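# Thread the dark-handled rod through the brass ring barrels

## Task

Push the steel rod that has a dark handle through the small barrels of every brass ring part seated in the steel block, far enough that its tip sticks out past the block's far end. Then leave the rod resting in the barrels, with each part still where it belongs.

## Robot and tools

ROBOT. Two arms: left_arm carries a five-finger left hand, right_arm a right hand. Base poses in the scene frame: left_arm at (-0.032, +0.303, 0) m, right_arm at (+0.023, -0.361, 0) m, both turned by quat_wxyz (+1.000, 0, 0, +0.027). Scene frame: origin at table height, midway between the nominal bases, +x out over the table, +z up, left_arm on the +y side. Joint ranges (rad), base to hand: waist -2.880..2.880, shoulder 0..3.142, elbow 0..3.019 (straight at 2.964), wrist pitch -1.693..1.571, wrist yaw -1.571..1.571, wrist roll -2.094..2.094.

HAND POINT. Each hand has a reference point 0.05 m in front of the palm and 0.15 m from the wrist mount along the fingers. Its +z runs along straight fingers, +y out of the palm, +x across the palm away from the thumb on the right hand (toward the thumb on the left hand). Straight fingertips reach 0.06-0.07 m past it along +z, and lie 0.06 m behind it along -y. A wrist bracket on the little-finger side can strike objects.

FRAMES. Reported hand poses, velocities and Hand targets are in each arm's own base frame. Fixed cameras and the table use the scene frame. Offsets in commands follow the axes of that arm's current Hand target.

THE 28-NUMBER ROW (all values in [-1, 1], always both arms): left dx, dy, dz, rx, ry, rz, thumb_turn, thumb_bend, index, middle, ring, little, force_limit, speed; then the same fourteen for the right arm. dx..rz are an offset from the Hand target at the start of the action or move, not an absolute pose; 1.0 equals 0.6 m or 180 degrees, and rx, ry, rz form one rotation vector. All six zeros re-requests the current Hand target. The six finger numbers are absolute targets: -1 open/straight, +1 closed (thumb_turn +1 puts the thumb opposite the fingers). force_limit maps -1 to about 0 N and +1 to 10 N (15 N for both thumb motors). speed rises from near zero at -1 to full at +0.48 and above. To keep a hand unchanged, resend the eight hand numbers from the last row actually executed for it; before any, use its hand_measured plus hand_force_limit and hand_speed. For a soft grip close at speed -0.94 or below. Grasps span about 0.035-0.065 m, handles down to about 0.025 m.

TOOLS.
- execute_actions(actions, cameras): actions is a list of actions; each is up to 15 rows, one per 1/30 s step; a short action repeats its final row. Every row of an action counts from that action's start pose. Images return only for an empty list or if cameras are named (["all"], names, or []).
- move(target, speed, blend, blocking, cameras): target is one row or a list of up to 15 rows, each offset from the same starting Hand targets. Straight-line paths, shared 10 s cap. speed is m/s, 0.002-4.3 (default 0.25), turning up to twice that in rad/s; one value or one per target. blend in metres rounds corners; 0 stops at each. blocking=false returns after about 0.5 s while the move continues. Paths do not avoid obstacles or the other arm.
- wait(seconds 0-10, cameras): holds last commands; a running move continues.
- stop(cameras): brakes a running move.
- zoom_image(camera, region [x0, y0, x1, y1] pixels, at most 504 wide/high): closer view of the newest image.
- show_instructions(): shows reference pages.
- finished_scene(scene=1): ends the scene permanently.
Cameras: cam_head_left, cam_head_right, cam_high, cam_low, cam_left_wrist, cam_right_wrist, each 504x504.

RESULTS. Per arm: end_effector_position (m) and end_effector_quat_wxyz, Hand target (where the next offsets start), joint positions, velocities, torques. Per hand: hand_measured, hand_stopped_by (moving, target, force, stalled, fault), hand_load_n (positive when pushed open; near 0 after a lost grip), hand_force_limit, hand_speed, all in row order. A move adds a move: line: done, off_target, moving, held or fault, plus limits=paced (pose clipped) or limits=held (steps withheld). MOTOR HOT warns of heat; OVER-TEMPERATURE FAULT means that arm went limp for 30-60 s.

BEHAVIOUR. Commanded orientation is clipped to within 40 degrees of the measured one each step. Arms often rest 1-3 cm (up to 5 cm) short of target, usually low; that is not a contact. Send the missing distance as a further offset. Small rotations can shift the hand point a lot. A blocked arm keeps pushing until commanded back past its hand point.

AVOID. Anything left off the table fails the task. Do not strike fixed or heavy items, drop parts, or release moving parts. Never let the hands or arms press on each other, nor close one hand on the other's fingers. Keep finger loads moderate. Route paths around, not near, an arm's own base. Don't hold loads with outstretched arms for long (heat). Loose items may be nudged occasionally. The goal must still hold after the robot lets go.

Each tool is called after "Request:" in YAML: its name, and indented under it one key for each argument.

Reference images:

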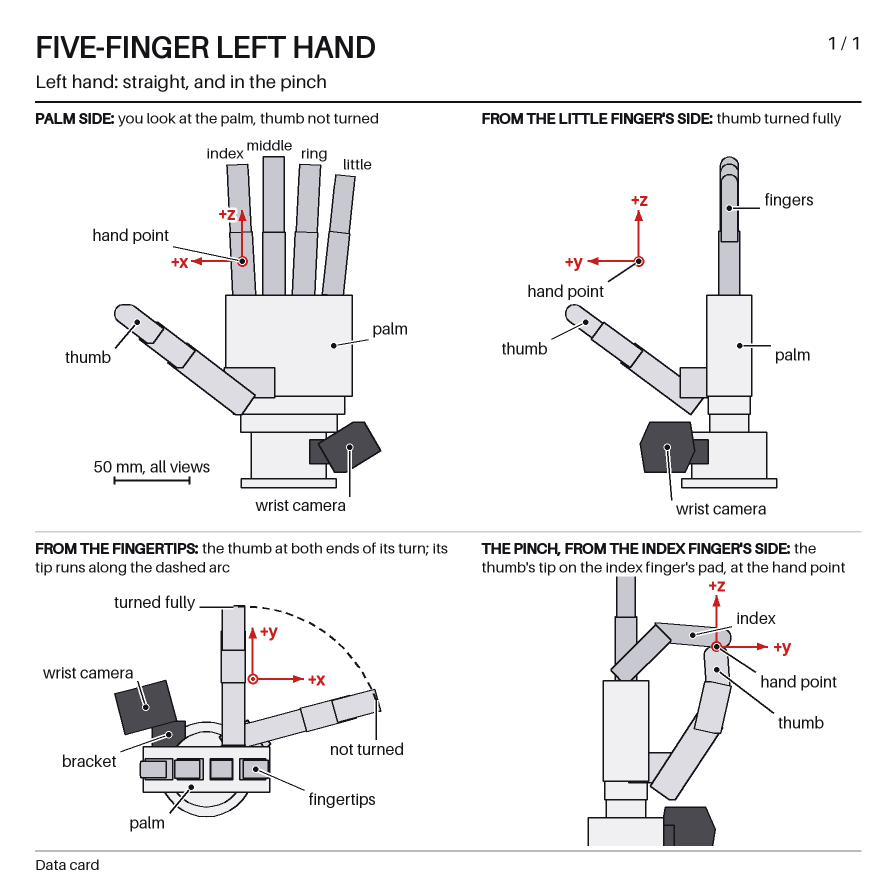

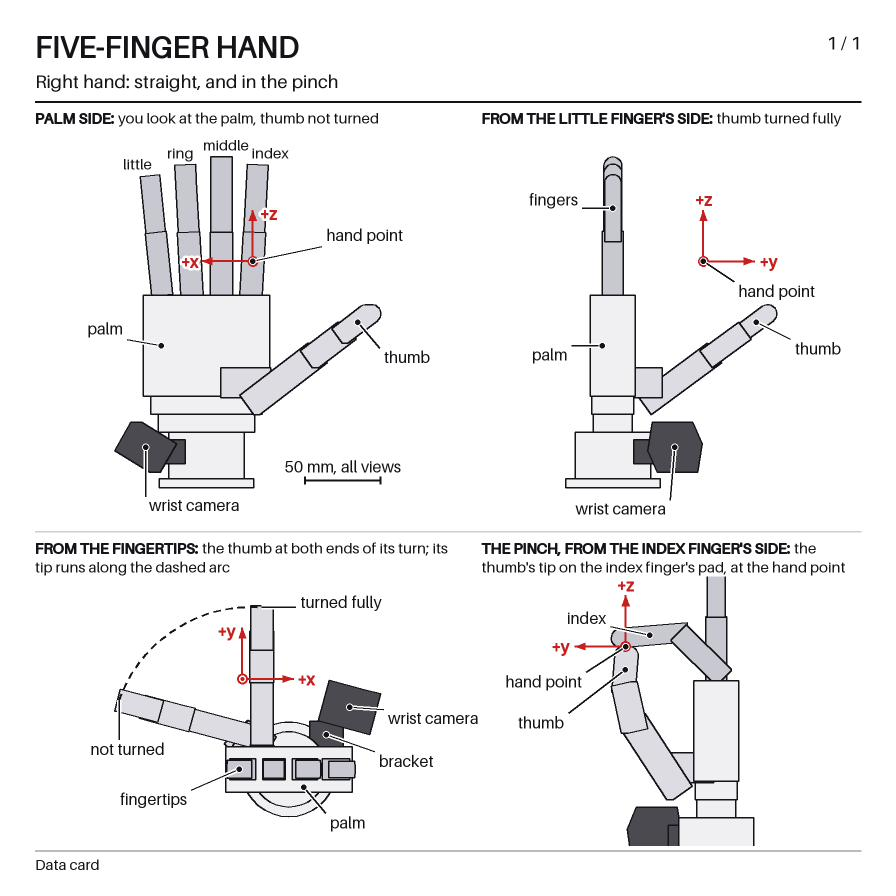

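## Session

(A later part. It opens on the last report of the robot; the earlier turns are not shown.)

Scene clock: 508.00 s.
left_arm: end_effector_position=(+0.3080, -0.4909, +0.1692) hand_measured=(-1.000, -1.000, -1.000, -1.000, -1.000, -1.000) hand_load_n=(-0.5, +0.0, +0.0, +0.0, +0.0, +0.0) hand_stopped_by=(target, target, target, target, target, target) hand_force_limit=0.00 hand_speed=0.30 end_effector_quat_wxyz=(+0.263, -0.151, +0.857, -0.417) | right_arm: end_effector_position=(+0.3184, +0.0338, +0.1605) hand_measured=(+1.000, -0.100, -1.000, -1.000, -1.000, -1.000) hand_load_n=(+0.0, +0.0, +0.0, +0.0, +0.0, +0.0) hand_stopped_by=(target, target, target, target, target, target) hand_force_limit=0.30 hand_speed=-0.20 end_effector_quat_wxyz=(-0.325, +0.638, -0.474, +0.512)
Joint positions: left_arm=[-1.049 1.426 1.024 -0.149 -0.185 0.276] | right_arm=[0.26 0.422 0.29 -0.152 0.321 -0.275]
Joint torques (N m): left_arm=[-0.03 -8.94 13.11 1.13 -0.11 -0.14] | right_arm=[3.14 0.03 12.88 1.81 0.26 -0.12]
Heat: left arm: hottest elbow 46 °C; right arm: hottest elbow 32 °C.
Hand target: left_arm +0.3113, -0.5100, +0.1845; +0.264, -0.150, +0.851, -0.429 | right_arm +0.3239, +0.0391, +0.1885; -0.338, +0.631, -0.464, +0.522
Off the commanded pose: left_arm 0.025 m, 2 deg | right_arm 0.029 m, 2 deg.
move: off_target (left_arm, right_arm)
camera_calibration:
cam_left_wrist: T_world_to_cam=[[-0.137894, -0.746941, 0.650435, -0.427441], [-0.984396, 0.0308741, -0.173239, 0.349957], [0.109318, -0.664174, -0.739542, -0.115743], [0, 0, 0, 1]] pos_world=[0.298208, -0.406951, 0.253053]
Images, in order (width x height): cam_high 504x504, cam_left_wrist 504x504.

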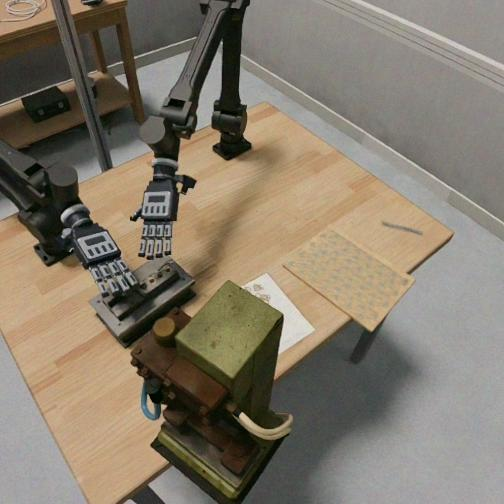

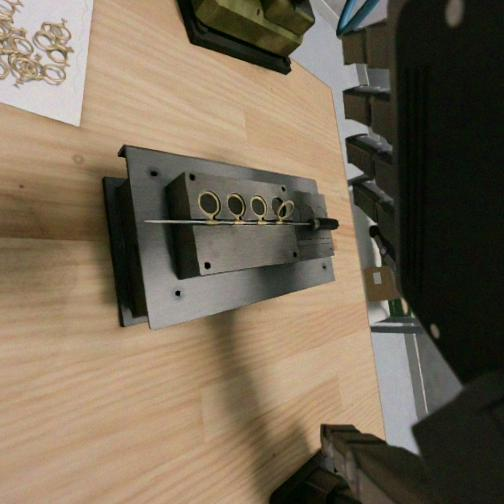

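Request:
execute_actions:
  actions:
    - [[0,0,0,0,0,0,-1,-1,-1,-1,-1,-1,0.0,0.3,0,0,0,0,0,0,1,0.6,0.0,-1,-1,-1,0.3,-0.2]]
  cameras: ["cam_left_wrist","cam_high"]

Scene clock: 510.63 s.
left_arm: end_effector_position=(+0.3080, -0.4909, +0.1692) hand_measured=(-1.000, -1.000, -1.000, -1.000, -1.000, -1.000) hand_load_n=(-0.5, +0.0, +0.0, -0.5, +0.0, +0.0) hand_stopped_by=(target, target, target, target, target, target) hand_force_limit=0.00 hand_speed=0.30 end_effector_quat_wxyz=(+0.263, -0.151, +0.857, -0.417) | right_arm: end_effector_position=(+0.3184, +0.0337, +0.1606) hand_measured=(+1.000, +0.600, +0.000, -1.000, -1.000, -1.000) hand_load_n=(+0.0, +0.0, +0.0, +0.0, +0.0, +0.0) hand_stopped_by=(target, target, target, target, target, target) hand_force_limit=0.30 hand_speed=-0.20 end_effector_quat_wxyz=(-0.325, +0.638, -0.474, +0.512)
Joint positions: left_arm=[-1.049 1.426 1.024 -0.149 -0.185 0.276] | right_arm=[0.26 0.421 0.29 -0.152 0.322 -0.275]
Joint torques (N m): left_arm=[-0.03 -9 13.14 1.11 -0.11 -0.14] | right_arm=[3.25 -0.03 12.89 1.77 0.25 -0.13]
Heat: left arm: hottest elbow 46 °C; right arm: hottest elbow 33 °C.
Hand target: left_arm +0.3113, -0.5100, +0.1845; +0.264, -0.150, +0.851, -0.429 | right_arm +0.3239, +0.0391, +0.1885; -0.338, +0.631, -0.464, +0.522
Off the commanded pose: left_arm 0.025 m, 2 deg | right_arm 0.029 m, 2 deg.
Step readings (end_effector_position of left_arm | right_arm):
0: (+0.3080, -0.4909, +0.1692) | (+0.3184, +0.0338, +0.1605)
1: (+0.3080, -0.4909, +0.1692) | (+0.3184, +0.0338, +0.1605)
2: (+0.3080, -0.4909, +0.1692) | (+0.3184, +0.0338, +0.1605)
4: (+0.3080, -0.4909, +0.1692) | (+0.3184, +0.0337, +0.1605)
8: (+0.3080, -0.4909, +0.1692) | (+0.3184, +0.0337, +0.1606)
15: (+0.3080, -0.4909, +0.1692) | (+0.3184, +0.0337, +0.1606)
camera_calibration:
cam_left_wrist: T_world_to_cam=[[-0.137894, -0.746941, 0.650435, -0.427441], [-0.984396, 0.0308741, -0.173239, 0.349957], [0.109318, -0.664174, -0.739542, -0.115743], [0, 0, 0, 1]] pos_world=[0.298208, -0.406951, 0.253053]
Images, in order (width x height): cam_high 504x504, cam_left_wrist 504x504.

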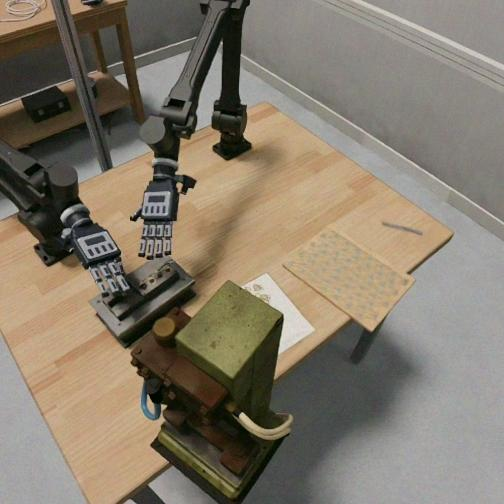

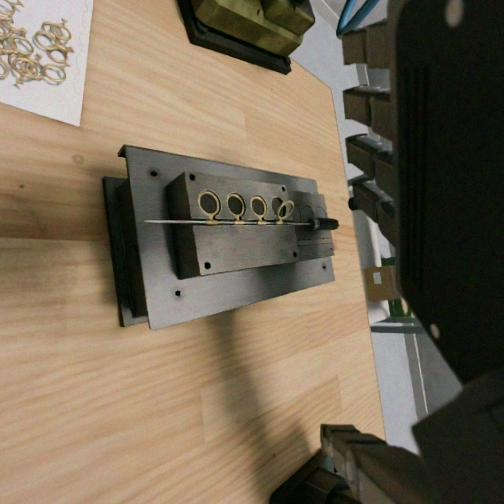

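Request:
zoom_image:
  camera: "cam_left_wrist"
  region: [240, 130, 420, 265]

Request:
zoom_image:
  camera: "cam_high"
  region: [85, 240, 205, 330]

Scaled by 2.800 from the camera's 504x504 image, which has a finer 720x720 frame.

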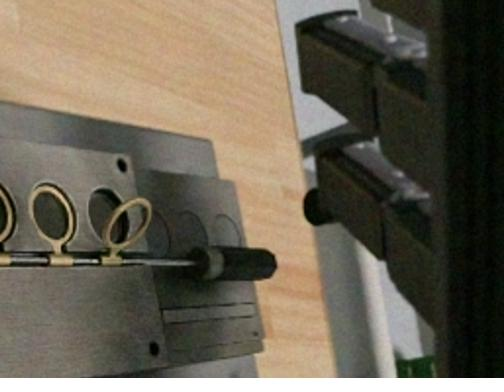

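Scaled by 4.200 from the camera's 504x504 image, which has a finer 720x720 frame.

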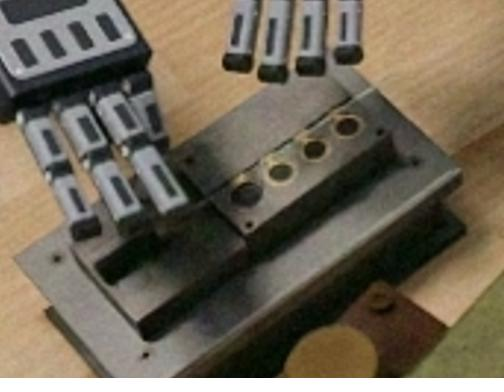

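Request:
zoom_image:
  camera: "cam_left_wrist"
  region: [320, 0, 504, 260]

Scaled by 1.938 from the camera's 504x504 image, which has a finer 720x720 frame.

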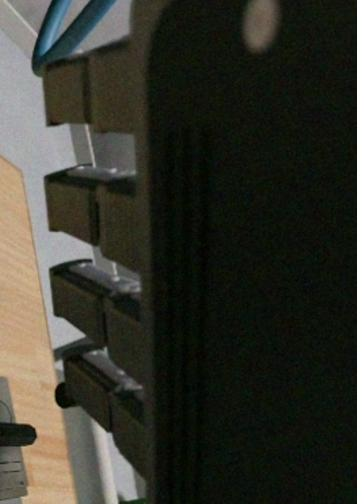

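Request:
move:
  target: [-0.01785,0.09883,-0.00005,0,0,0,-1,-1,-1,-1,-1,-1,0.0,0.3,0.0782,0.02845,0.0048,0,0,0,1,0.6,0.0,-1,-1,-1,0.3,-0.2]
  speed: 0.05
  cameras: ["cam_left_wrist","cam_high"]

Scene clock: 515.93 s.
left_arm: end_effector_position=(+0.3103, -0.4712, +0.1353) hand_measured=(-1.000, -1.000, -1.000, -1.000, -1.000, -1.000) hand_load_n=(+0.0, +0.0, -0.5, +0.0, +0.0, +0.0) hand_stopped_by=(target, target, target, target, target, target) hand_force_limit=0.00 hand_speed=0.30 end_effector_quat_wxyz=(+0.256, -0.150, +0.857, -0.422) | right_arm: end_effector_position=(+0.3191, -0.0060, +0.1649) hand_measured=(+1.000, +0.600, +0.000, -1.000, -1.000, -1.000) hand_load_n=(+0.0, +0.0, +0.0, +0.0, +0.5, +0.0) hand_stopped_by=(target, target, target, target, target, target) hand_force_limit=0.30 hand_speed=-0.20 end_effector_quat_wxyz=(-0.337, +0.638, -0.472, +0.507)
Joint positions: left_arm=[-1.013 1.426 0.923 -0.042 -0.138 0.289] | right_arm=[-0.036 0.389 0.29 -0.164 0.015 -0.344]
Joint torques (N m): left_arm=[1.96 -10.17 8.98 2.06 0.11 0.01] | right_arm=[0.79 0.44 12.44 1.94 -0.1 -0.22]
Heat: left arm: hottest elbow 46 °C; right arm: hottest elbow 33 °C.
Hand target: left_arm +0.3183, -0.4699, +0.1400; +0.264, -0.150, +0.851, -0.428 | right_arm +0.3239, -0.0110, +0.1884; -0.338, +0.631, -0.464, +0.522
Off the commanded pose: left_arm 0.009 m, 1 deg | right_arm 0.025 m, 2 deg.
move: off_target (right_arm)
camera_calibration:
cam_left_wrist: T_world_to_cam=[[-0.139958, -0.738474, 0.659597, -0.386878], [-0.985565, 0.039816, -0.164546, 0.349073], [0.0952506, -0.673106, -0.733387, -0.12869], [0, 0, 0, 1]] pos_world=[0.302145, -0.38622, 0.218243]
Images, in order (width x height): cam_high 504x504, cam_left_wrist 504x504.

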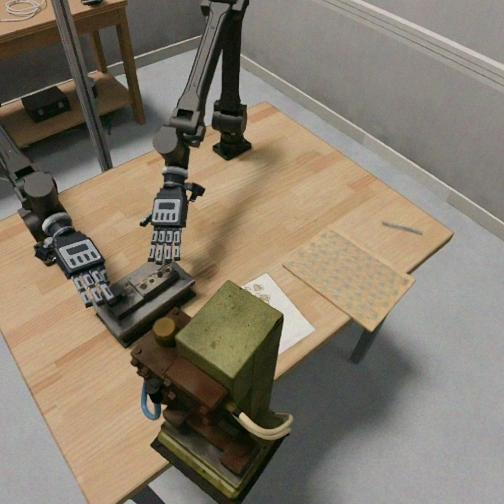

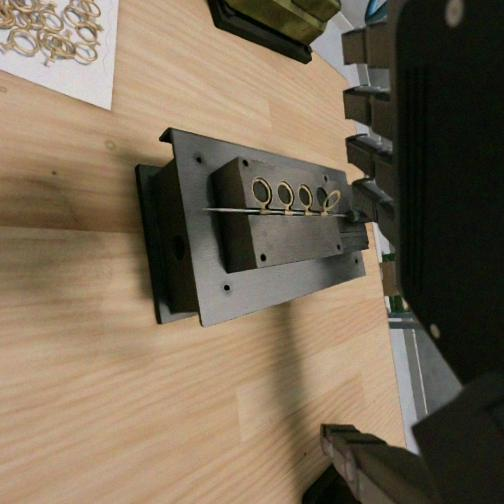

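Request:
zoom_image:
  camera: "cam_left_wrist"
  region: [290, 150, 400, 232]

Scaled by 4.582 from the camera's 504x504 image, which has a finer 720x720 frame.

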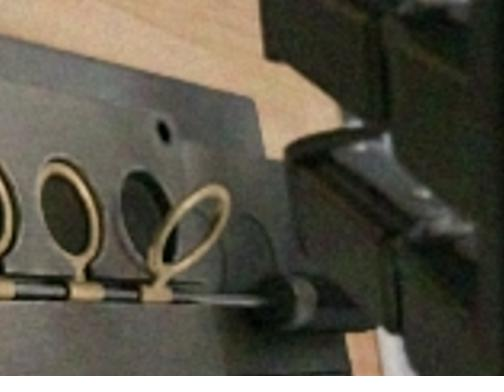

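Request:
move:
  target: [0.01017,0.03398,0.03339,0,0,0,-1,-1,-1,-1,-1,-1,0.0,0.3,0,0,0,0,0,0,1,0.6,0.0,-1,-1,-1,0.3,-0.2]
  speed: 0.04
  cameras: ["cam_left_wrist","cam_high"]

Request:
zoom_image:
  camera: "cam_left_wrist"
  region: [290, 150, 400, 232]

Request:
zoom_image:
  camera: "cam_high"
  region: [115, 245, 205, 315]

Scene clock: 518.27 s.
left_arm: end_effector_position=(+0.3158, -0.4753, +0.1185) hand_measured=(-1.000, -1.000, -1.000, -1.000, -1.000, -1.000) hand_load_n=(+0.0, +0.0, +0.0, +0.0, +0.0, +0.0) hand_stopped_by=(target, target, target, target, target, target) hand_force_limit=0.00 hand_speed=0.30 end_effector_quat_wxyz=(+0.259, -0.150, +0.852, -0.430) | right_arm: end_effector_position=(+0.3191, -0.0060, +0.1649) hand_measured=(+1.000, +0.600, +0.000, -1.000, -1.000, -1.000) hand_load_n=(+0.0, +0.0, +0.0, +0.0, +0.0, +0.0) hand_stopped_by=(target, target, target, target, target, target) hand_force_limit=0.30 hand_speed=-0.20 end_effector_quat_wxyz=(-0.336, +0.638, -0.472, +0.507)
Joint positions: left_arm=[-1.007 1.463 0.899 0.041 -0.132 0.292] | right_arm=[-0.036 0.389 0.29 -0.164 0.014 -0.344]
Joint torques (N m): left_arm=[2.02 -8.94 8.83 2.04 0.11 0.02] | right_arm=[0.73 0.44 12.44 1.98 -0.14 -0.22]
Heat: left arm: hottest elbow 45 °C; right arm: hottest elbow 33 °C.
Hand target: left_arm +0.3244, -0.4739, +0.1118; +0.264, -0.150, +0.851, -0.428 | right_arm +0.3239, -0.0110, +0.1884; -0.338, +0.631, -0.464, +0.522
Off the commanded pose: left_arm 0.011 m, 1 deg | right_arm 0.025 m, 2 deg.
move: off_target (left_arm, right_arm)
camera_calibration:
cam_left_wrist: T_world_to_cam=[[-0.147808, -0.726609, 0.670963, -0.37125], [-0.983637, 0.0373447, -0.176247, 0.351659], [0.103006, -0.686035, -0.72024, -0.154381], [0, 0, 0, 1]] pos_world=[0.306933, -0.388797, 0.199882]
Images, in order (width x height): cam_high 504x504, cam_left_wrist 504x504.

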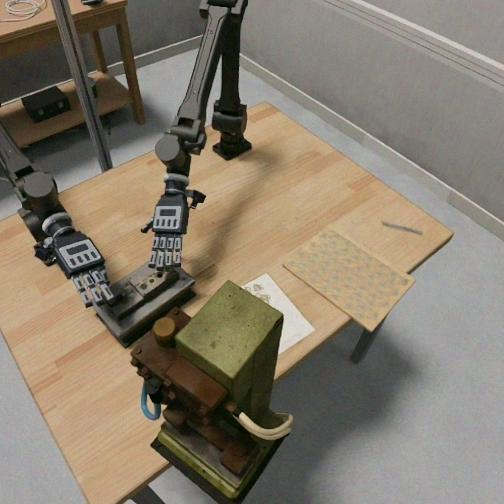

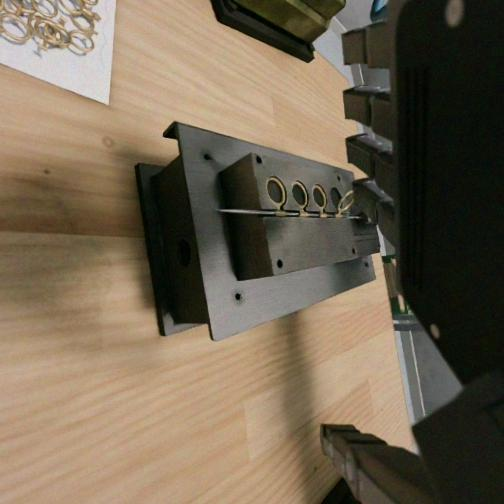

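Scaled by 4.582 from the camera's 504x504 image, which has a finer 720x720 frame.

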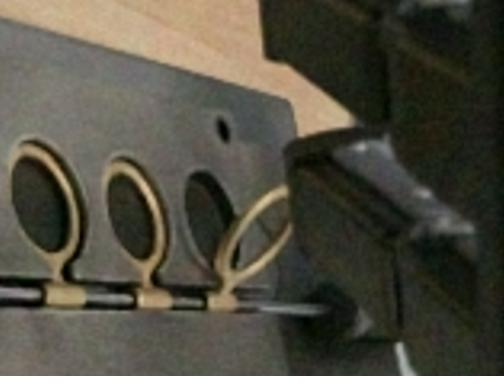

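Scaled by 5.600 from the camera's 504x504 image, which has a finer 720x720 frame.

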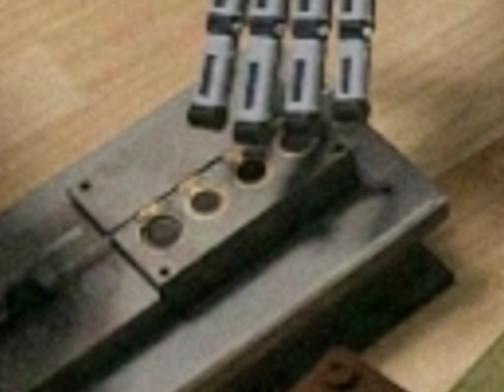

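Request:
move:
  target: [0.00534,0.01349,0.00822,0,0,0,-1,-1,-1,-1,-1,-1,0.0,0.3,0,0,0,0,0,0,1,0.6,0.0,-1,-1,-1,0.3,-0.2]
  speed: 0.03
  cameras: ["cam_left_wrist","cam_high"]

Request:
zoom_image:
  camera: "cam_left_wrist"
  region: [290, 150, 400, 232]

Request:
zoom_image:
  camera: "cam_high"
  region: [125, 255, 185, 300]

Scene clock: 519.63 s.
left_arm: end_effector_position=(+0.3161, -0.4757, +0.1095) hand_measured=(-1.000, -1.000, -1.000, -1.000, -1.000, -1.000) hand_load_n=(+0.0, +0.0, +0.0, +0.0, +0.0, +0.0) hand_stopped_by=(target, target, target, target, target, target) hand_force_limit=0.00 hand_speed=0.30 end_effector_quat_wxyz=(+0.260, -0.150, +0.851, -0.431) | right_arm: end_effector_position=(+0.3191, -0.0060, +0.1649) hand_measured=(+1.000, +0.600, +0.000, -1.000, -1.000, -1.000) hand_load_n=(+0.0, +0.0, +0.0, +0.0, +0.0, +0.0) hand_stopped_by=(target, target, target, target, target, target) hand_force_limit=0.30 hand_speed=-0.20 end_effector_quat_wxyz=(-0.336, +0.638, -0.472, +0.507)
Joint positions: left_arm=[-1.007 1.478 0.886 0.071 -0.132 0.292] | right_arm=[-0.036 0.389 0.29 -0.164 0.014 -0.344]
Joint torques (N m): left_arm=[2.08 -9 8.68 2.13 0.11 0.01] | right_arm=[1.03 0.38 12.42 1.92 -0.11 -0.21]
Heat: left arm: hottest elbow 45 °C; right arm: hottest elbow 33 °C.
Hand target: left_arm +0.3245, -0.4739, +0.1017; +0.264, -0.150, +0.851, -0.428 | right_arm +0.3239, -0.0110, +0.1884; -0.338, +0.631, -0.464, +0.522
Off the commanded pose: left_arm 0.011 m, 1 deg | right_arm 0.025 m, 2 deg.
move: off_target (left_arm, right_arm)
camera_calibration:
cam_left_wrist: T_world_to_cam=[[-0.148512, -0.72556, 0.671943, -0.364963], [-0.983456, 0.0370961, -0.177306, 0.350314], [0.10372, -0.687159, -0.719065, -0.162114], [0, 0, 0, 1]] pos_world=[0.307132, -0.389195, 0.190776]
Images, in order (width x height): cam_high 504x504, cam_left_wrist 504x504.

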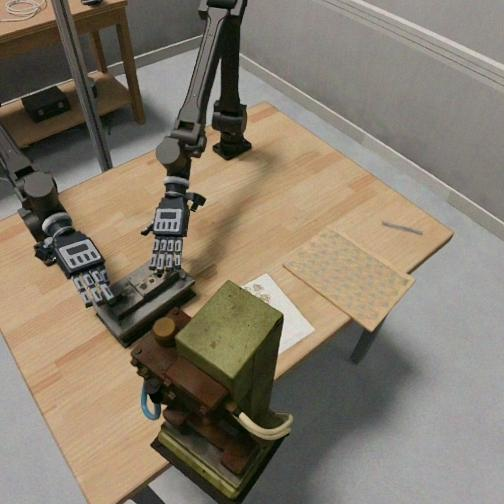

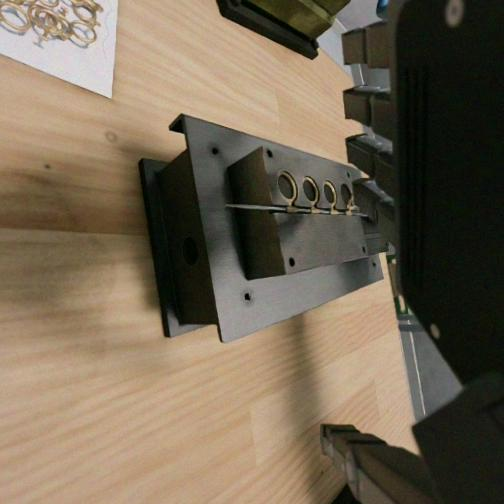

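Scaled by 4.582 from the camera's 504x504 image, which has a finer 720x720 frame.

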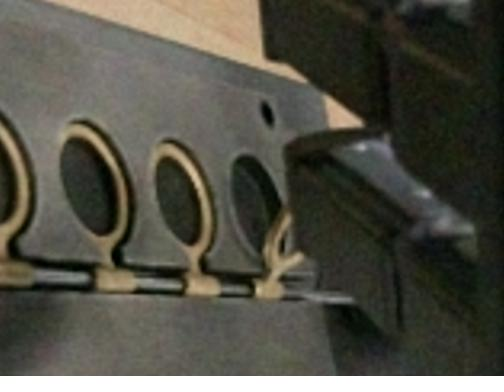

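Scaled by 8.400 from the camera's 504x504 image, which has a finer 720x720 frame.

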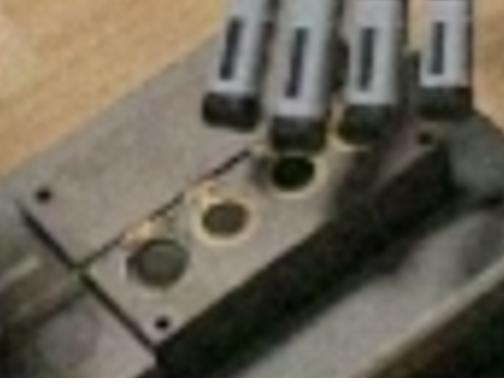

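Request:
move:
  target: [0.00963,0.00627,0.01392,0,0,0,-1,-1,-1,-1,-1,-1,0.0,0.3,0,0,0,0,0,0,1,0.6,0.0,-1,-1,-1,0.3,-0.2]
  speed: 0.03
  cameras: ["cam_left_wrist","cam_high"]

Request:
zoom_image:
  camera: "cam_left_wrist"
  region: [290, 150, 400, 232]

Request:
zoom_image:
  camera: "cam_high"
  region: [125, 255, 185, 300]

Scene clock: 520.80 s.
left_arm: end_effector_position=(+0.3185, -0.4789, +0.0992) hand_measured=(-1.000, -1.000, -1.000, -1.000, -1.000, -1.000) hand_load_n=(+0.0, +0.0, +0.0, +0.0, +0.0, +0.5) hand_stopped_by=(target, target, target, target, target, target) hand_force_limit=0.00 hand_speed=0.30 end_effector_quat_wxyz=(+0.260, -0.150, +0.852, -0.430) | right_arm: end_effector_position=(+0.3191, -0.0060, +0.1649) hand_measured=(+1.000, +0.600, +0.000, -1.000, -1.000, -1.000) hand_load_n=(+0.0, +0.0, +0.0, +0.0, +0.0, +0.0) hand_stopped_by=(target, target, target, target, target, target) hand_force_limit=0.30 hand_speed=-0.20 end_effector_quat_wxyz=(-0.336, +0.638, -0.472, +0.507)
Joint positions: left_arm=[-1.007 1.506 0.886 0.095 -0.134 0.292] | right_arm=[-0.036 0.389 0.29 -0.164 0.014 -0.344]
Joint torques (N m): left_arm=[1.44 -9.23 8.75 2.06 -0.08 -0.02] | right_arm=[1.08 0.32 12.42 1.95 -0.11 -0.21]
Heat: left arm: hottest elbow 45 °C; right arm: hottest elbow 33 °C.
Hand target: left_arm +0.3244, -0.4799, +0.0928; +0.264, -0.150, +0.851, -0.429 | right_arm +0.3239, -0.0110, +0.1884; -0.338, +0.631, -0.464, +0.522
Off the commanded pose: left_arm 0.009 m, 1 deg | right_arm 0.025 m, 2 deg.
move: off_target (right_arm)
camera_calibration:
cam_left_wrist: T_world_to_cam=[[-0.146906, -0.727734, 0.669941, -0.361368], [-0.98368, 0.0363513, -0.176216, 0.350509], [0.103885, -0.684895, -0.721198, -0.170654], [0, 0, 0, 1]] pos_world=[0.30943, -0.392601, 0.180785]
Images, in order (width x height): cam_high 504x504, cam_left_wrist 504x504.

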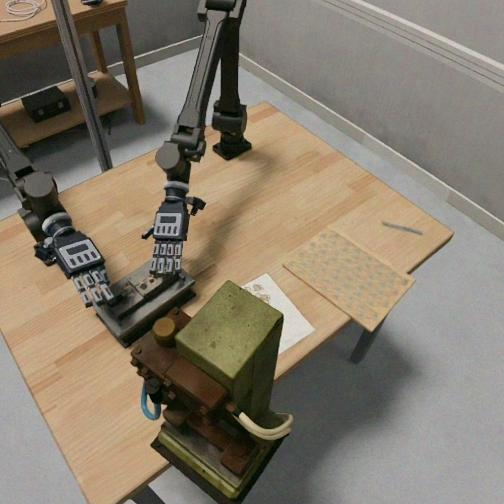

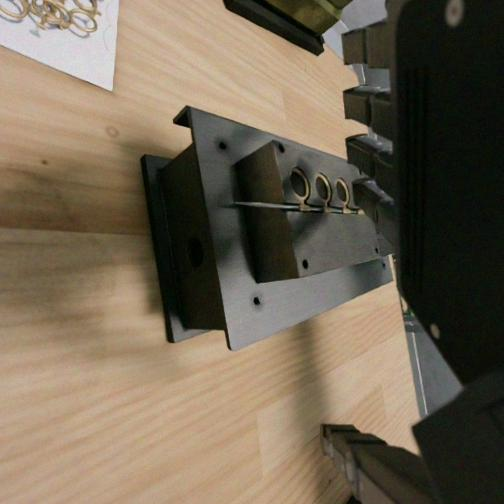

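Scaled by 4.582 from the camera's 504x504 image, which has a finer 720x720 frame.

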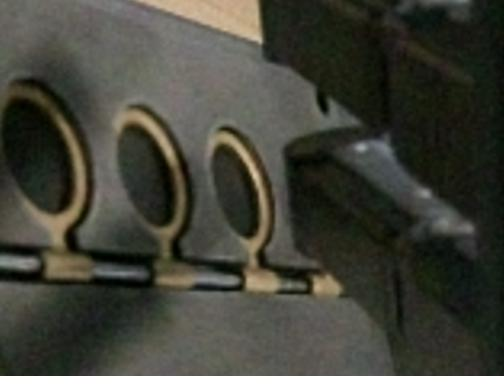

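Scaled by 8.400 from the camera's 504x504 image, which has a finer 720x720 frame.

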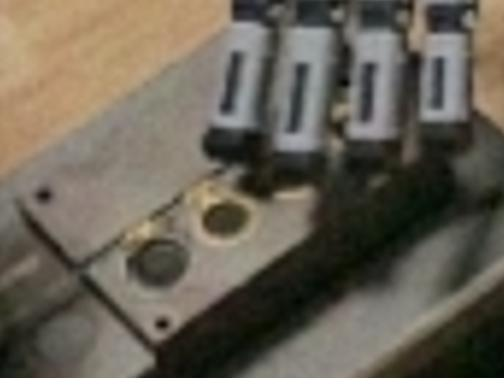

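Request:
move:
  target: [0.00402,-0.0019,0.00557,0,0,0,-1,-1,-1,-1,-1,-1,0.0,0.3,0,0,0,0,0,0,1,0.6,0.0,-1,-1,-1,0.3,-0.2]
  speed: 0.02
  cameras: ["cam_left_wrist","cam_high"]

Request:
zoom_image:
  camera: "cam_left_wrist"
  region: [290, 150, 400, 232]

Request:
zoom_image:
  camera: "cam_high"
  region: [125, 255, 185, 300]

Scene clock: 522.13 s.
left_arm: end_effector_position=(+0.3193, -0.4786, +0.0944) hand_measured=(-1.000, -1.000, -1.000, -1.000, -1.000, -1.000) hand_load_n=(+0.0, +0.0, +0.0, +0.0, +0.0, +0.0) hand_stopped_by=(target, target, target, target, target, target) hand_force_limit=0.00 hand_speed=0.30 end_effector_quat_wxyz=(+0.260, -0.151, +0.853, -0.426) | right_arm: end_effector_position=(+0.3191, -0.0060, +0.1649) hand_measured=(+1.000, +0.600, +0.000, -1.000, -1.000, -1.000) hand_load_n=(+0.0, +0.0, +0.0, +0.0, +0.0, +0.0) hand_stopped_by=(target, target, target, target, target, target) hand_force_limit=0.30 hand_speed=-0.20 end_effector_quat_wxyz=(-0.336, +0.638, -0.472, +0.507)
Joint positions: left_arm=[-1.007 1.516 0.886 0.098 -0.138 0.292] | right_arm=[-0.036 0.389 0.29 -0.164 0.014 -0.344]
Joint torques (N m): left_arm=[1.03 -9.11 9.26 2.09 -0.07 -0.04] | right_arm=[1.14 0.32 12.45 1.92 -0.11 -0.23]
Heat: left arm: hottest elbow 44 °C; right arm: hottest elbow 33 °C.
Hand target: left_arm +0.3244, -0.4839, +0.0913; +0.264, -0.150, +0.851, -0.429 | right_arm +0.3239, -0.0110, +0.1884; -0.338, +0.631, -0.464, +0.522
Off the commanded pose: left_arm 0.008 m, 1 deg | right_arm 0.025 m, 2 deg.
move: off_target (right_arm)
camera_calibration:
cam_left_wrist: T_world_to_cam=[[-0.142927, -0.732925, 0.665126, -0.361065], [-0.984146, 0.0339373, -0.174084, 0.349169], [0.105018, -0.679462, -0.726156, -0.171359], [0, 0, 0, 1]] pos_world=[0.310023, -0.392915, 0.176505]
Images, in order (width x height): cam_high 504x504, cam_left_wrist 504x504.

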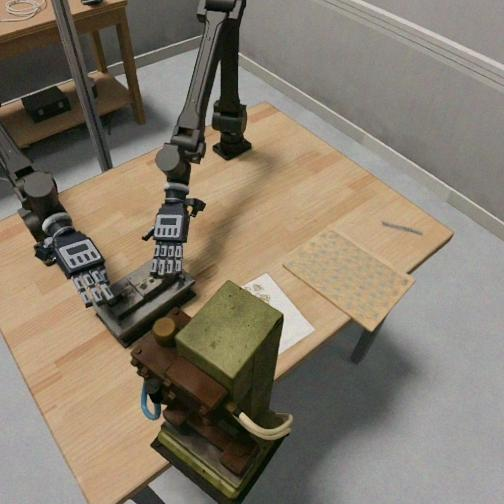

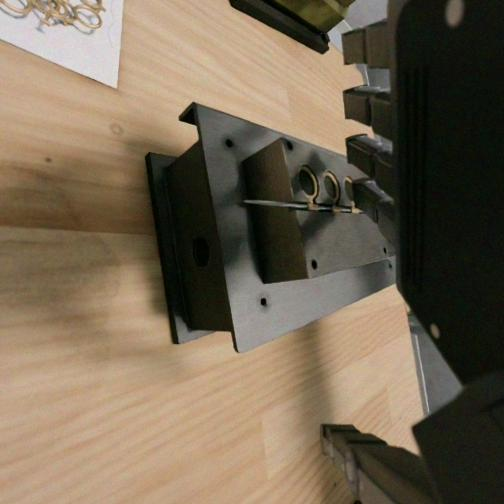

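Scaled by 4.582 from the camera's 504x504 image, which has a finer 720x720 frame.

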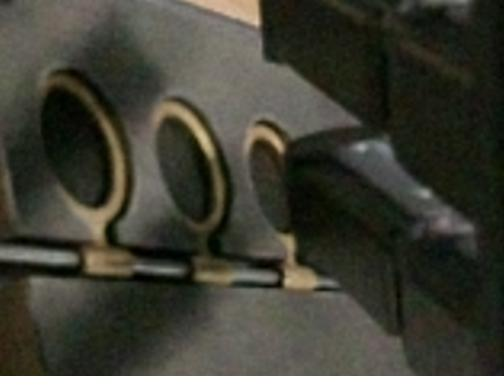

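Scaled by 8.400 from the camera's 504x504 image, which has a finer 720x720 frame.

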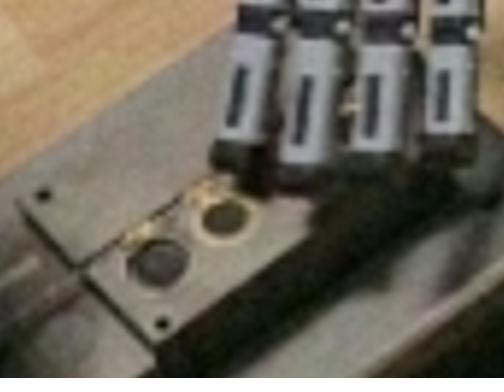

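Request:
move:
  target: [0.00642,-0.00783,0.00868,0,0,0,-1,-1,-1,-1,-1,-1,0.0,0.3,0,0,0,0,0,0,1,0.6,0.0,-1,-1,-1,0.3,-0.2]
  speed: 0.02
  cameras: ["cam_left_wrist","cam_high"]

Request:
zoom_image:
  camera: "cam_left_wrist"
  region: [290, 150, 400, 232]

Request:
zoom_image:
  camera: "cam_high"
  region: [125, 255, 185, 300]

Scene clock: 524.73 s.
left_arm: end_effector_position=(+0.3203, -0.4779, +0.0899) hand_measured=(-1.000, -1.000, -1.000, -1.000, -1.000, -1.000) hand_load_n=(+0.0, +0.0, +0.5, +0.0, +0.0, +0.0) hand_stopped_by=(target, target, target, target, target, target) hand_force_limit=0.00 hand_speed=0.30 end_effector_quat_wxyz=(+0.262, -0.153, +0.854, -0.422) | right_arm: end_effector_position=(+0.3191, -0.0060, +0.1649) hand_measured=(+1.000, +0.600, +0.000, -1.000, -1.000, -1.000) hand_load_n=(+0.0, +0.5, +0.0, +0.0, +0.0, +0.0) hand_stopped_by=(target, target, target, target, target, target) hand_force_limit=0.30 hand_speed=-0.20 end_effector_quat_wxyz=(-0.336, +0.638, -0.472, +0.507)
Joint positions: left_arm=[-1.007 1.525 0.886 0.1 -0.145 0.292] | right_arm=[-0.036 0.389 0.29 -0.164 0.014 -0.344]
Joint torques (N m): left_arm=[0.21 -8.76 10.48 1.85 -0.15 -0.09] | right_arm=[1.03 0.44 12.4 1.96 -0.12 -0.22]
Heat: left arm: hottest elbow 43 °C; right arm: hottest elbow 33 °C.
Hand target: left_arm +0.3244, -0.4919, +0.0912; +0.264, -0.150, +0.851, -0.429 | right_arm +0.3239, -0.0110, +0.1884; -0.338, +0.631, -0.464, +0.522
Off the commanded pose: left_arm 0.015 m, 1 deg | right_arm 0.025 m, 2 deg.
move: off_target (left_arm, right_arm)
camera_calibration:
cam_left_wrist: T_world_to_cam=[[-0.138263, -0.738703, 0.659697, -0.361174], [-0.984475, 0.0297857, -0.172979, 0.347466], [0.10813, -0.673372, -0.731353, -0.171798], [0, 0, 0, 1]] pos_world=[0.310711, -0.392834, 0.172725]
Images, in order (width x height): cam_high 504x504, cam_left_wrist 504x504.

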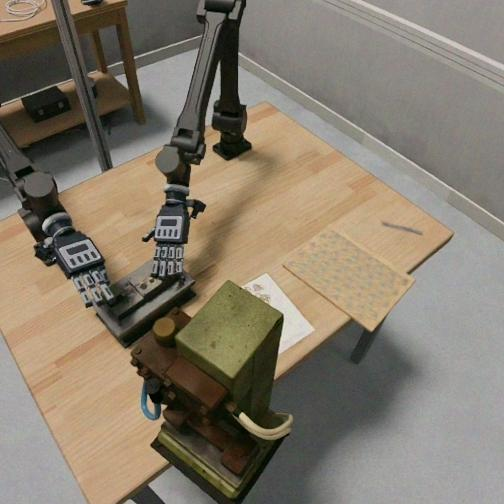

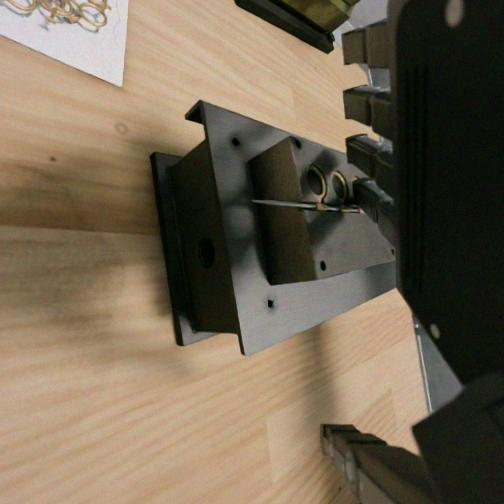

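Scaled by 4.582 from the camera's 504x504 image, which has a finer 720x720 frame.

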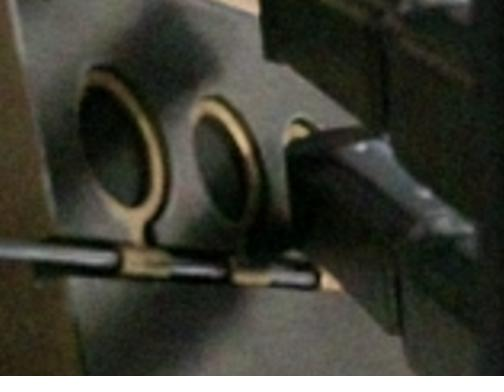

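Scaled by 8.400 from the camera's 504x504 image, which has a finer 720x720 frame.

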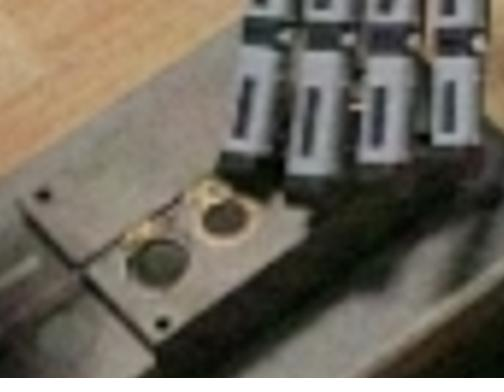

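Request:
move:
  target: [-0.00392,-0.0501,-0.0167,0,0,0,-1,-1,-1,-1,-1,-1,0.0,0.3,0,0,0,0,0,0,1,0.6,0.0,-1,-1,-1,0.3,-0.2]
  speed: 0.04
  cameras: ["cam_left_wrist","cam_high"]

Scene clock: 530.03 s.
left_arm: end_effector_position=(+0.3189, -0.4830, +0.0971) hand_measured=(-1.000, -1.000, -1.000, -1.000, -1.000, -1.000) hand_load_n=(+0.0, +0.0, +0.0, +0.0, +0.0, +0.0) hand_stopped_by=(target, target, target, target, target, target) hand_force_limit=0.00 hand_speed=0.30 end_effector_quat_wxyz=(+0.261, -0.151, +0.860, -0.411) | right_arm: end_effector_position=(+0.3191, -0.0060, +0.1649) hand_measured=(+1.000, +0.600, +0.000, -1.000, -1.000, -1.000) hand_load_n=(+0.0, +0.0, +0.0, +0.0, +0.0, +0.0) hand_stopped_by=(target, target, target, target, target, target) hand_force_limit=0.30 hand_speed=-0.20 end_effector_quat_wxyz=(-0.336, +0.638, -0.472, +0.507)
Joint positions: left_arm=[-1.019 1.525 0.923 0.04 -0.161 0.292] | right_arm=[-0.036 0.389 0.29 -0.164 0.014 -0.344]
Joint torques (N m): left_arm=[-0.15 -11.28 12.07 0.83 -0.1 -0.16] | right_arm=[1.08 0.38 12.41 1.89 -0.12 -0.22]
Heat: left arm: hottest elbow 42 °C; right arm: hottest elbow 34 °C.
Hand target: left_arm +0.3214, -0.5019, +0.1211; +0.264, -0.150, +0.851, -0.428 | right_arm +0.3239, -0.0110, +0.1884; -0.338, +0.631, -0.464, +0.522
Off the commanded pose: left_arm 0.031 m, 2 deg | right_arm 0.025 m, 2 deg.
move: off_target (left_arm, right_arm)
camera_calibration:
cam_left_wrist: T_world_to_cam=[[-0.133769, -0.754645, 0.642352, -0.377394], [-0.985409, 0.0324563, -0.16708, 0.348488], [0.105237, -0.65533, -0.747976, -0.158634], [0, 0, 0, 1]] pos_world=[0.309614, -0.400067, 0.18199]
Images, in order (width x height): cam_high 504x504, cam_left_wrist 504x504.

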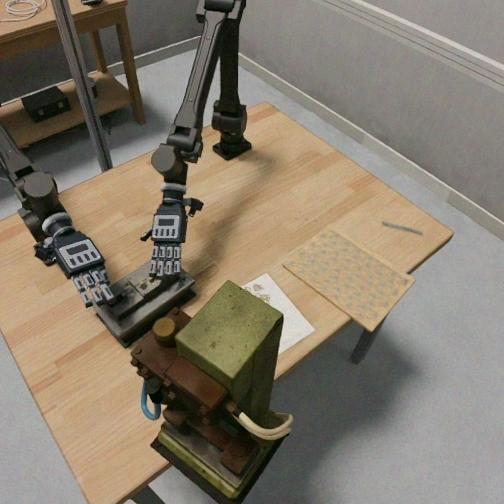

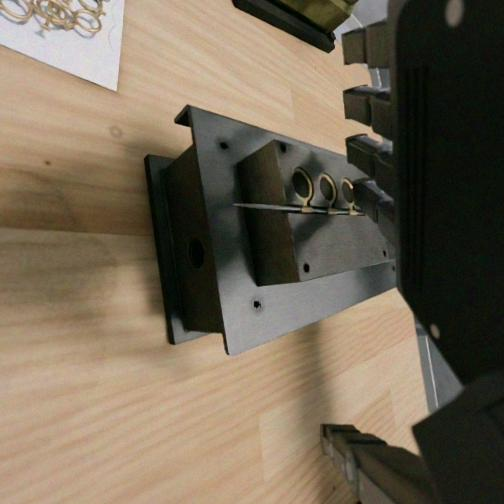

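Request:
move:
  target: [0.00833,-0.00675,0.00567,0,0,0,-1,-1,-1,-1,-1,-1,0.0,0.3,0,0,0,0,0,0,1,0.6,0.0,-1,-1,-1,0.3,-0.2]
  speed: 0.02
  cameras: ["cam_left_wrist","cam_high"]

Request:
zoom_image:
  camera: "cam_left_wrist"
  region: [290, 150, 400, 232]

Request:
zoom_image:
  camera: "cam_high"
  region: [125, 255, 185, 300]

Scene clock: 531.67 s.
left_arm: end_effector_position=(+0.3175, -0.4903, +0.1041) hand_measured=(-1.000, -1.000, -1.000, -1.000, -1.000, -1.000) hand_load_n=(-0.5, +0.0, +0.0, +0.0, +0.0, +0.0) hand_stopped_by=(target, target, target, target, target, target) hand_force_limit=0.00 hand_speed=0.30 end_effector_quat_wxyz=(+0.264, -0.150, +0.857, -0.416) | right_arm: end_effector_position=(+0.3191, -0.0060, +0.1649) hand_measured=(+1.000, +0.600, +0.000, -1.000, -1.000, -1.000) hand_load_n=(+0.0, +0.0, +0.0, +0.0, +0.0, +0.0) hand_stopped_by=(target, target, target, target, target, target) hand_force_limit=0.30 hand_speed=-0.20 end_effector_quat_wxyz=(-0.336, +0.638, -0.472, +0.507)
Joint positions: left_arm=[-1.031 1.525 0.938 0.037 -0.171 0.289] | right_arm=[-0.036 0.389 0.29 -0.164 0.014 -0.344]
Joint torques (N m): left_arm=[-0.21 -10.52 12.19 0.81 -0.1 -0.21] | right_arm=[0.73 0.44 12.37 1.91 -0.11 -0.22]
Heat: left arm: hottest elbow 42 °C; right arm: hottest elbow 34 °C.
Hand target: left_arm +0.3194, -0.5089, +0.1212; +0.264, -0.150, +0.851, -0.428 | right_arm +0.3239, -0.0110, +0.1884; -0.338, +0.631, -0.464, +0.522
Off the commanded pose: left_arm 0.025 m, 2 deg | right_arm 0.025 m, 2 deg.
move: off_target (left_arm, right_arm)
camera_calibration:
cam_left_wrist: T_world_to_cam=[[-0.140444, -0.748526, 0.648062, -0.382984], [-0.983873, 0.0322852, -0.175929, 0.348856], [0.110765, -0.662319, -0.740989, -0.163994], [0, 0, 0, 1]] pos_world=[0.307607, -0.406553, 0.188054]
Images, in order (width x height): cam_high 504x504, cam_left_wrist 504x504.

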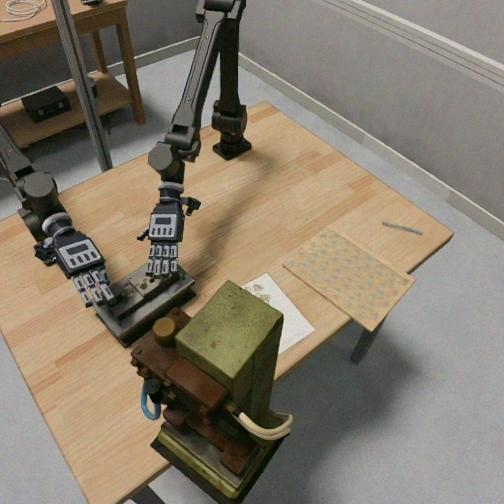

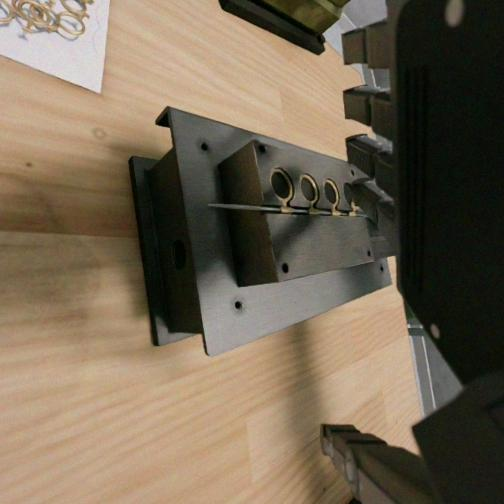

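Scaled by 4.582 from the camera's 504x504 image, which has a finer 720x720 frame.

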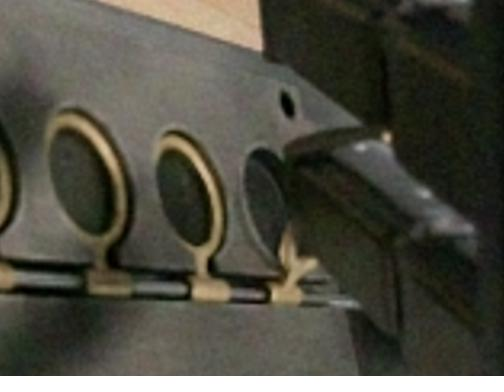

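Scaled by 8.400 from the camera's 504x504 image, which has a finer 720x720 frame.

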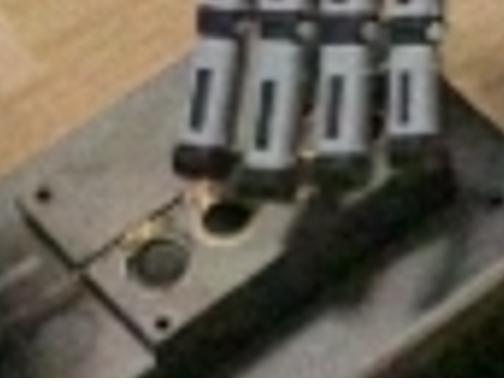

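Request:
move:
  target: [0.01443,0.03642,0.0222,0,0,0,-1,-1,-1,-1,-1,-1,0.0,0.3,0,0,0,0,0,0,1,0.6,0.0,-1,-1,-1,0.3,-0.2]
  speed: 0.04
  cameras: ["cam_left_wrist","cam_high"]

Request:
zoom_image:
  camera: "cam_left_wrist"
  region: [290, 150, 400, 232]

Request:
zoom_image:
  camera: "cam_high"
  region: [125, 255, 185, 300]

Scene clock: 533.77 s.
left_arm: end_effector_position=(+0.3210, -0.4962, +0.0947) hand_measured=(-1.000, -1.000, -1.000, -1.000, -1.000, -1.000) hand_load_n=(+0.0, +0.0, +0.0, +0.0, +0.0, +0.0) hand_stopped_by=(target, target, target, target, target, target) hand_force_limit=0.00 hand_speed=0.30 end_effector_quat_wxyz=(+0.266, -0.150, +0.855, -0.420) | right_arm: end_effector_position=(+0.3191, -0.0060, +0.1649) hand_measured=(+1.000, +0.600, +0.000, -1.000, -1.000, -1.000) hand_load_n=(+0.0, +0.5, +0.0, +0.0, +0.0, +0.0) hand_stopped_by=(target, target, target, target, target, target) hand_force_limit=0.30 hand_speed=-0.20 end_effector_quat_wxyz=(-0.336, +0.638, -0.472, +0.507)
Joint positions: left_arm=[-1.031 1.555 0.938 0.077 -0.171 0.289] | right_arm=[-0.036 0.389 0.29 -0.164 0.014 -0.344]
Joint torques (N m): left_arm=[-0.15 -9.82 9.68 1.99 -0.1 -0.19] | right_arm=[0.79 0.5 12.41 1.92 -0.12 -0.23]
Heat: left arm: hottest elbow 42 °C; right arm: hottest elbow 34 °C.
Hand target: left_arm +0.3194, -0.5090, +0.0943; +0.264, -0.150, +0.851, -0.429 | right_arm +0.3239, -0.0110, +0.1884; -0.338, +0.631, -0.464, +0.522
Off the commanded pose: left_arm 0.013 m, 1 deg | right_arm 0.025 m, 2 deg.
move: off_target (left_arm, right_arm)
camera_calibration:
cam_left_wrist: T_world_to_cam=[[-0.14333, -0.743091, 0.653661, -0.377798], [-0.983049, 0.0305956, -0.180775, 0.350214], [0.114333, -0.668491, -0.734879, -0.179942], [0, 0, 0, 1]] pos_world=[0.3107, -0.411743, 0.178026]
Images, in order (width x height): cam_high 504x504, cam_left_wrist 504x504.

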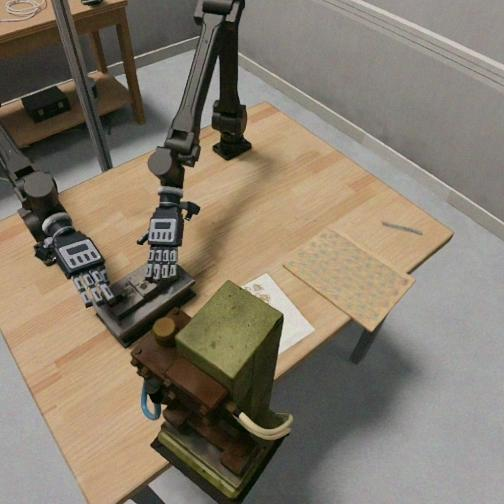

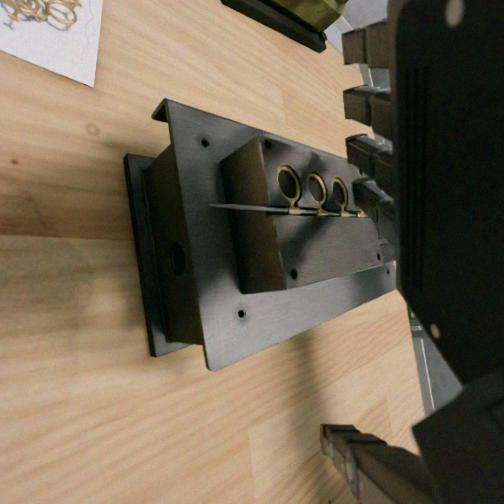

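Scaled by 4.582 from the camera's 504x504 image, which has a finer 720x720 frame.

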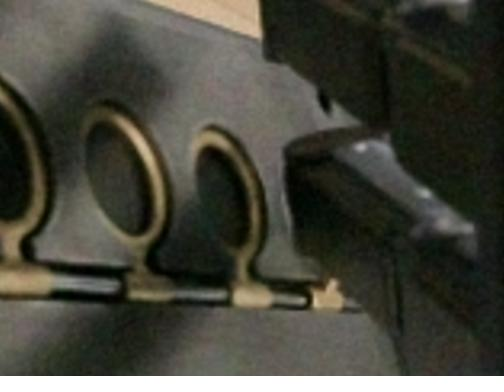

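Scaled by 8.400 from the camera's 504x504 image, which has a finer 720x720 frame.

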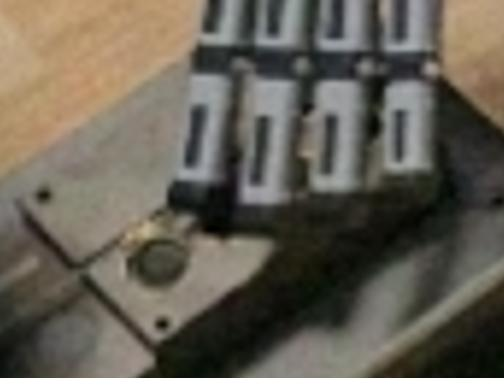

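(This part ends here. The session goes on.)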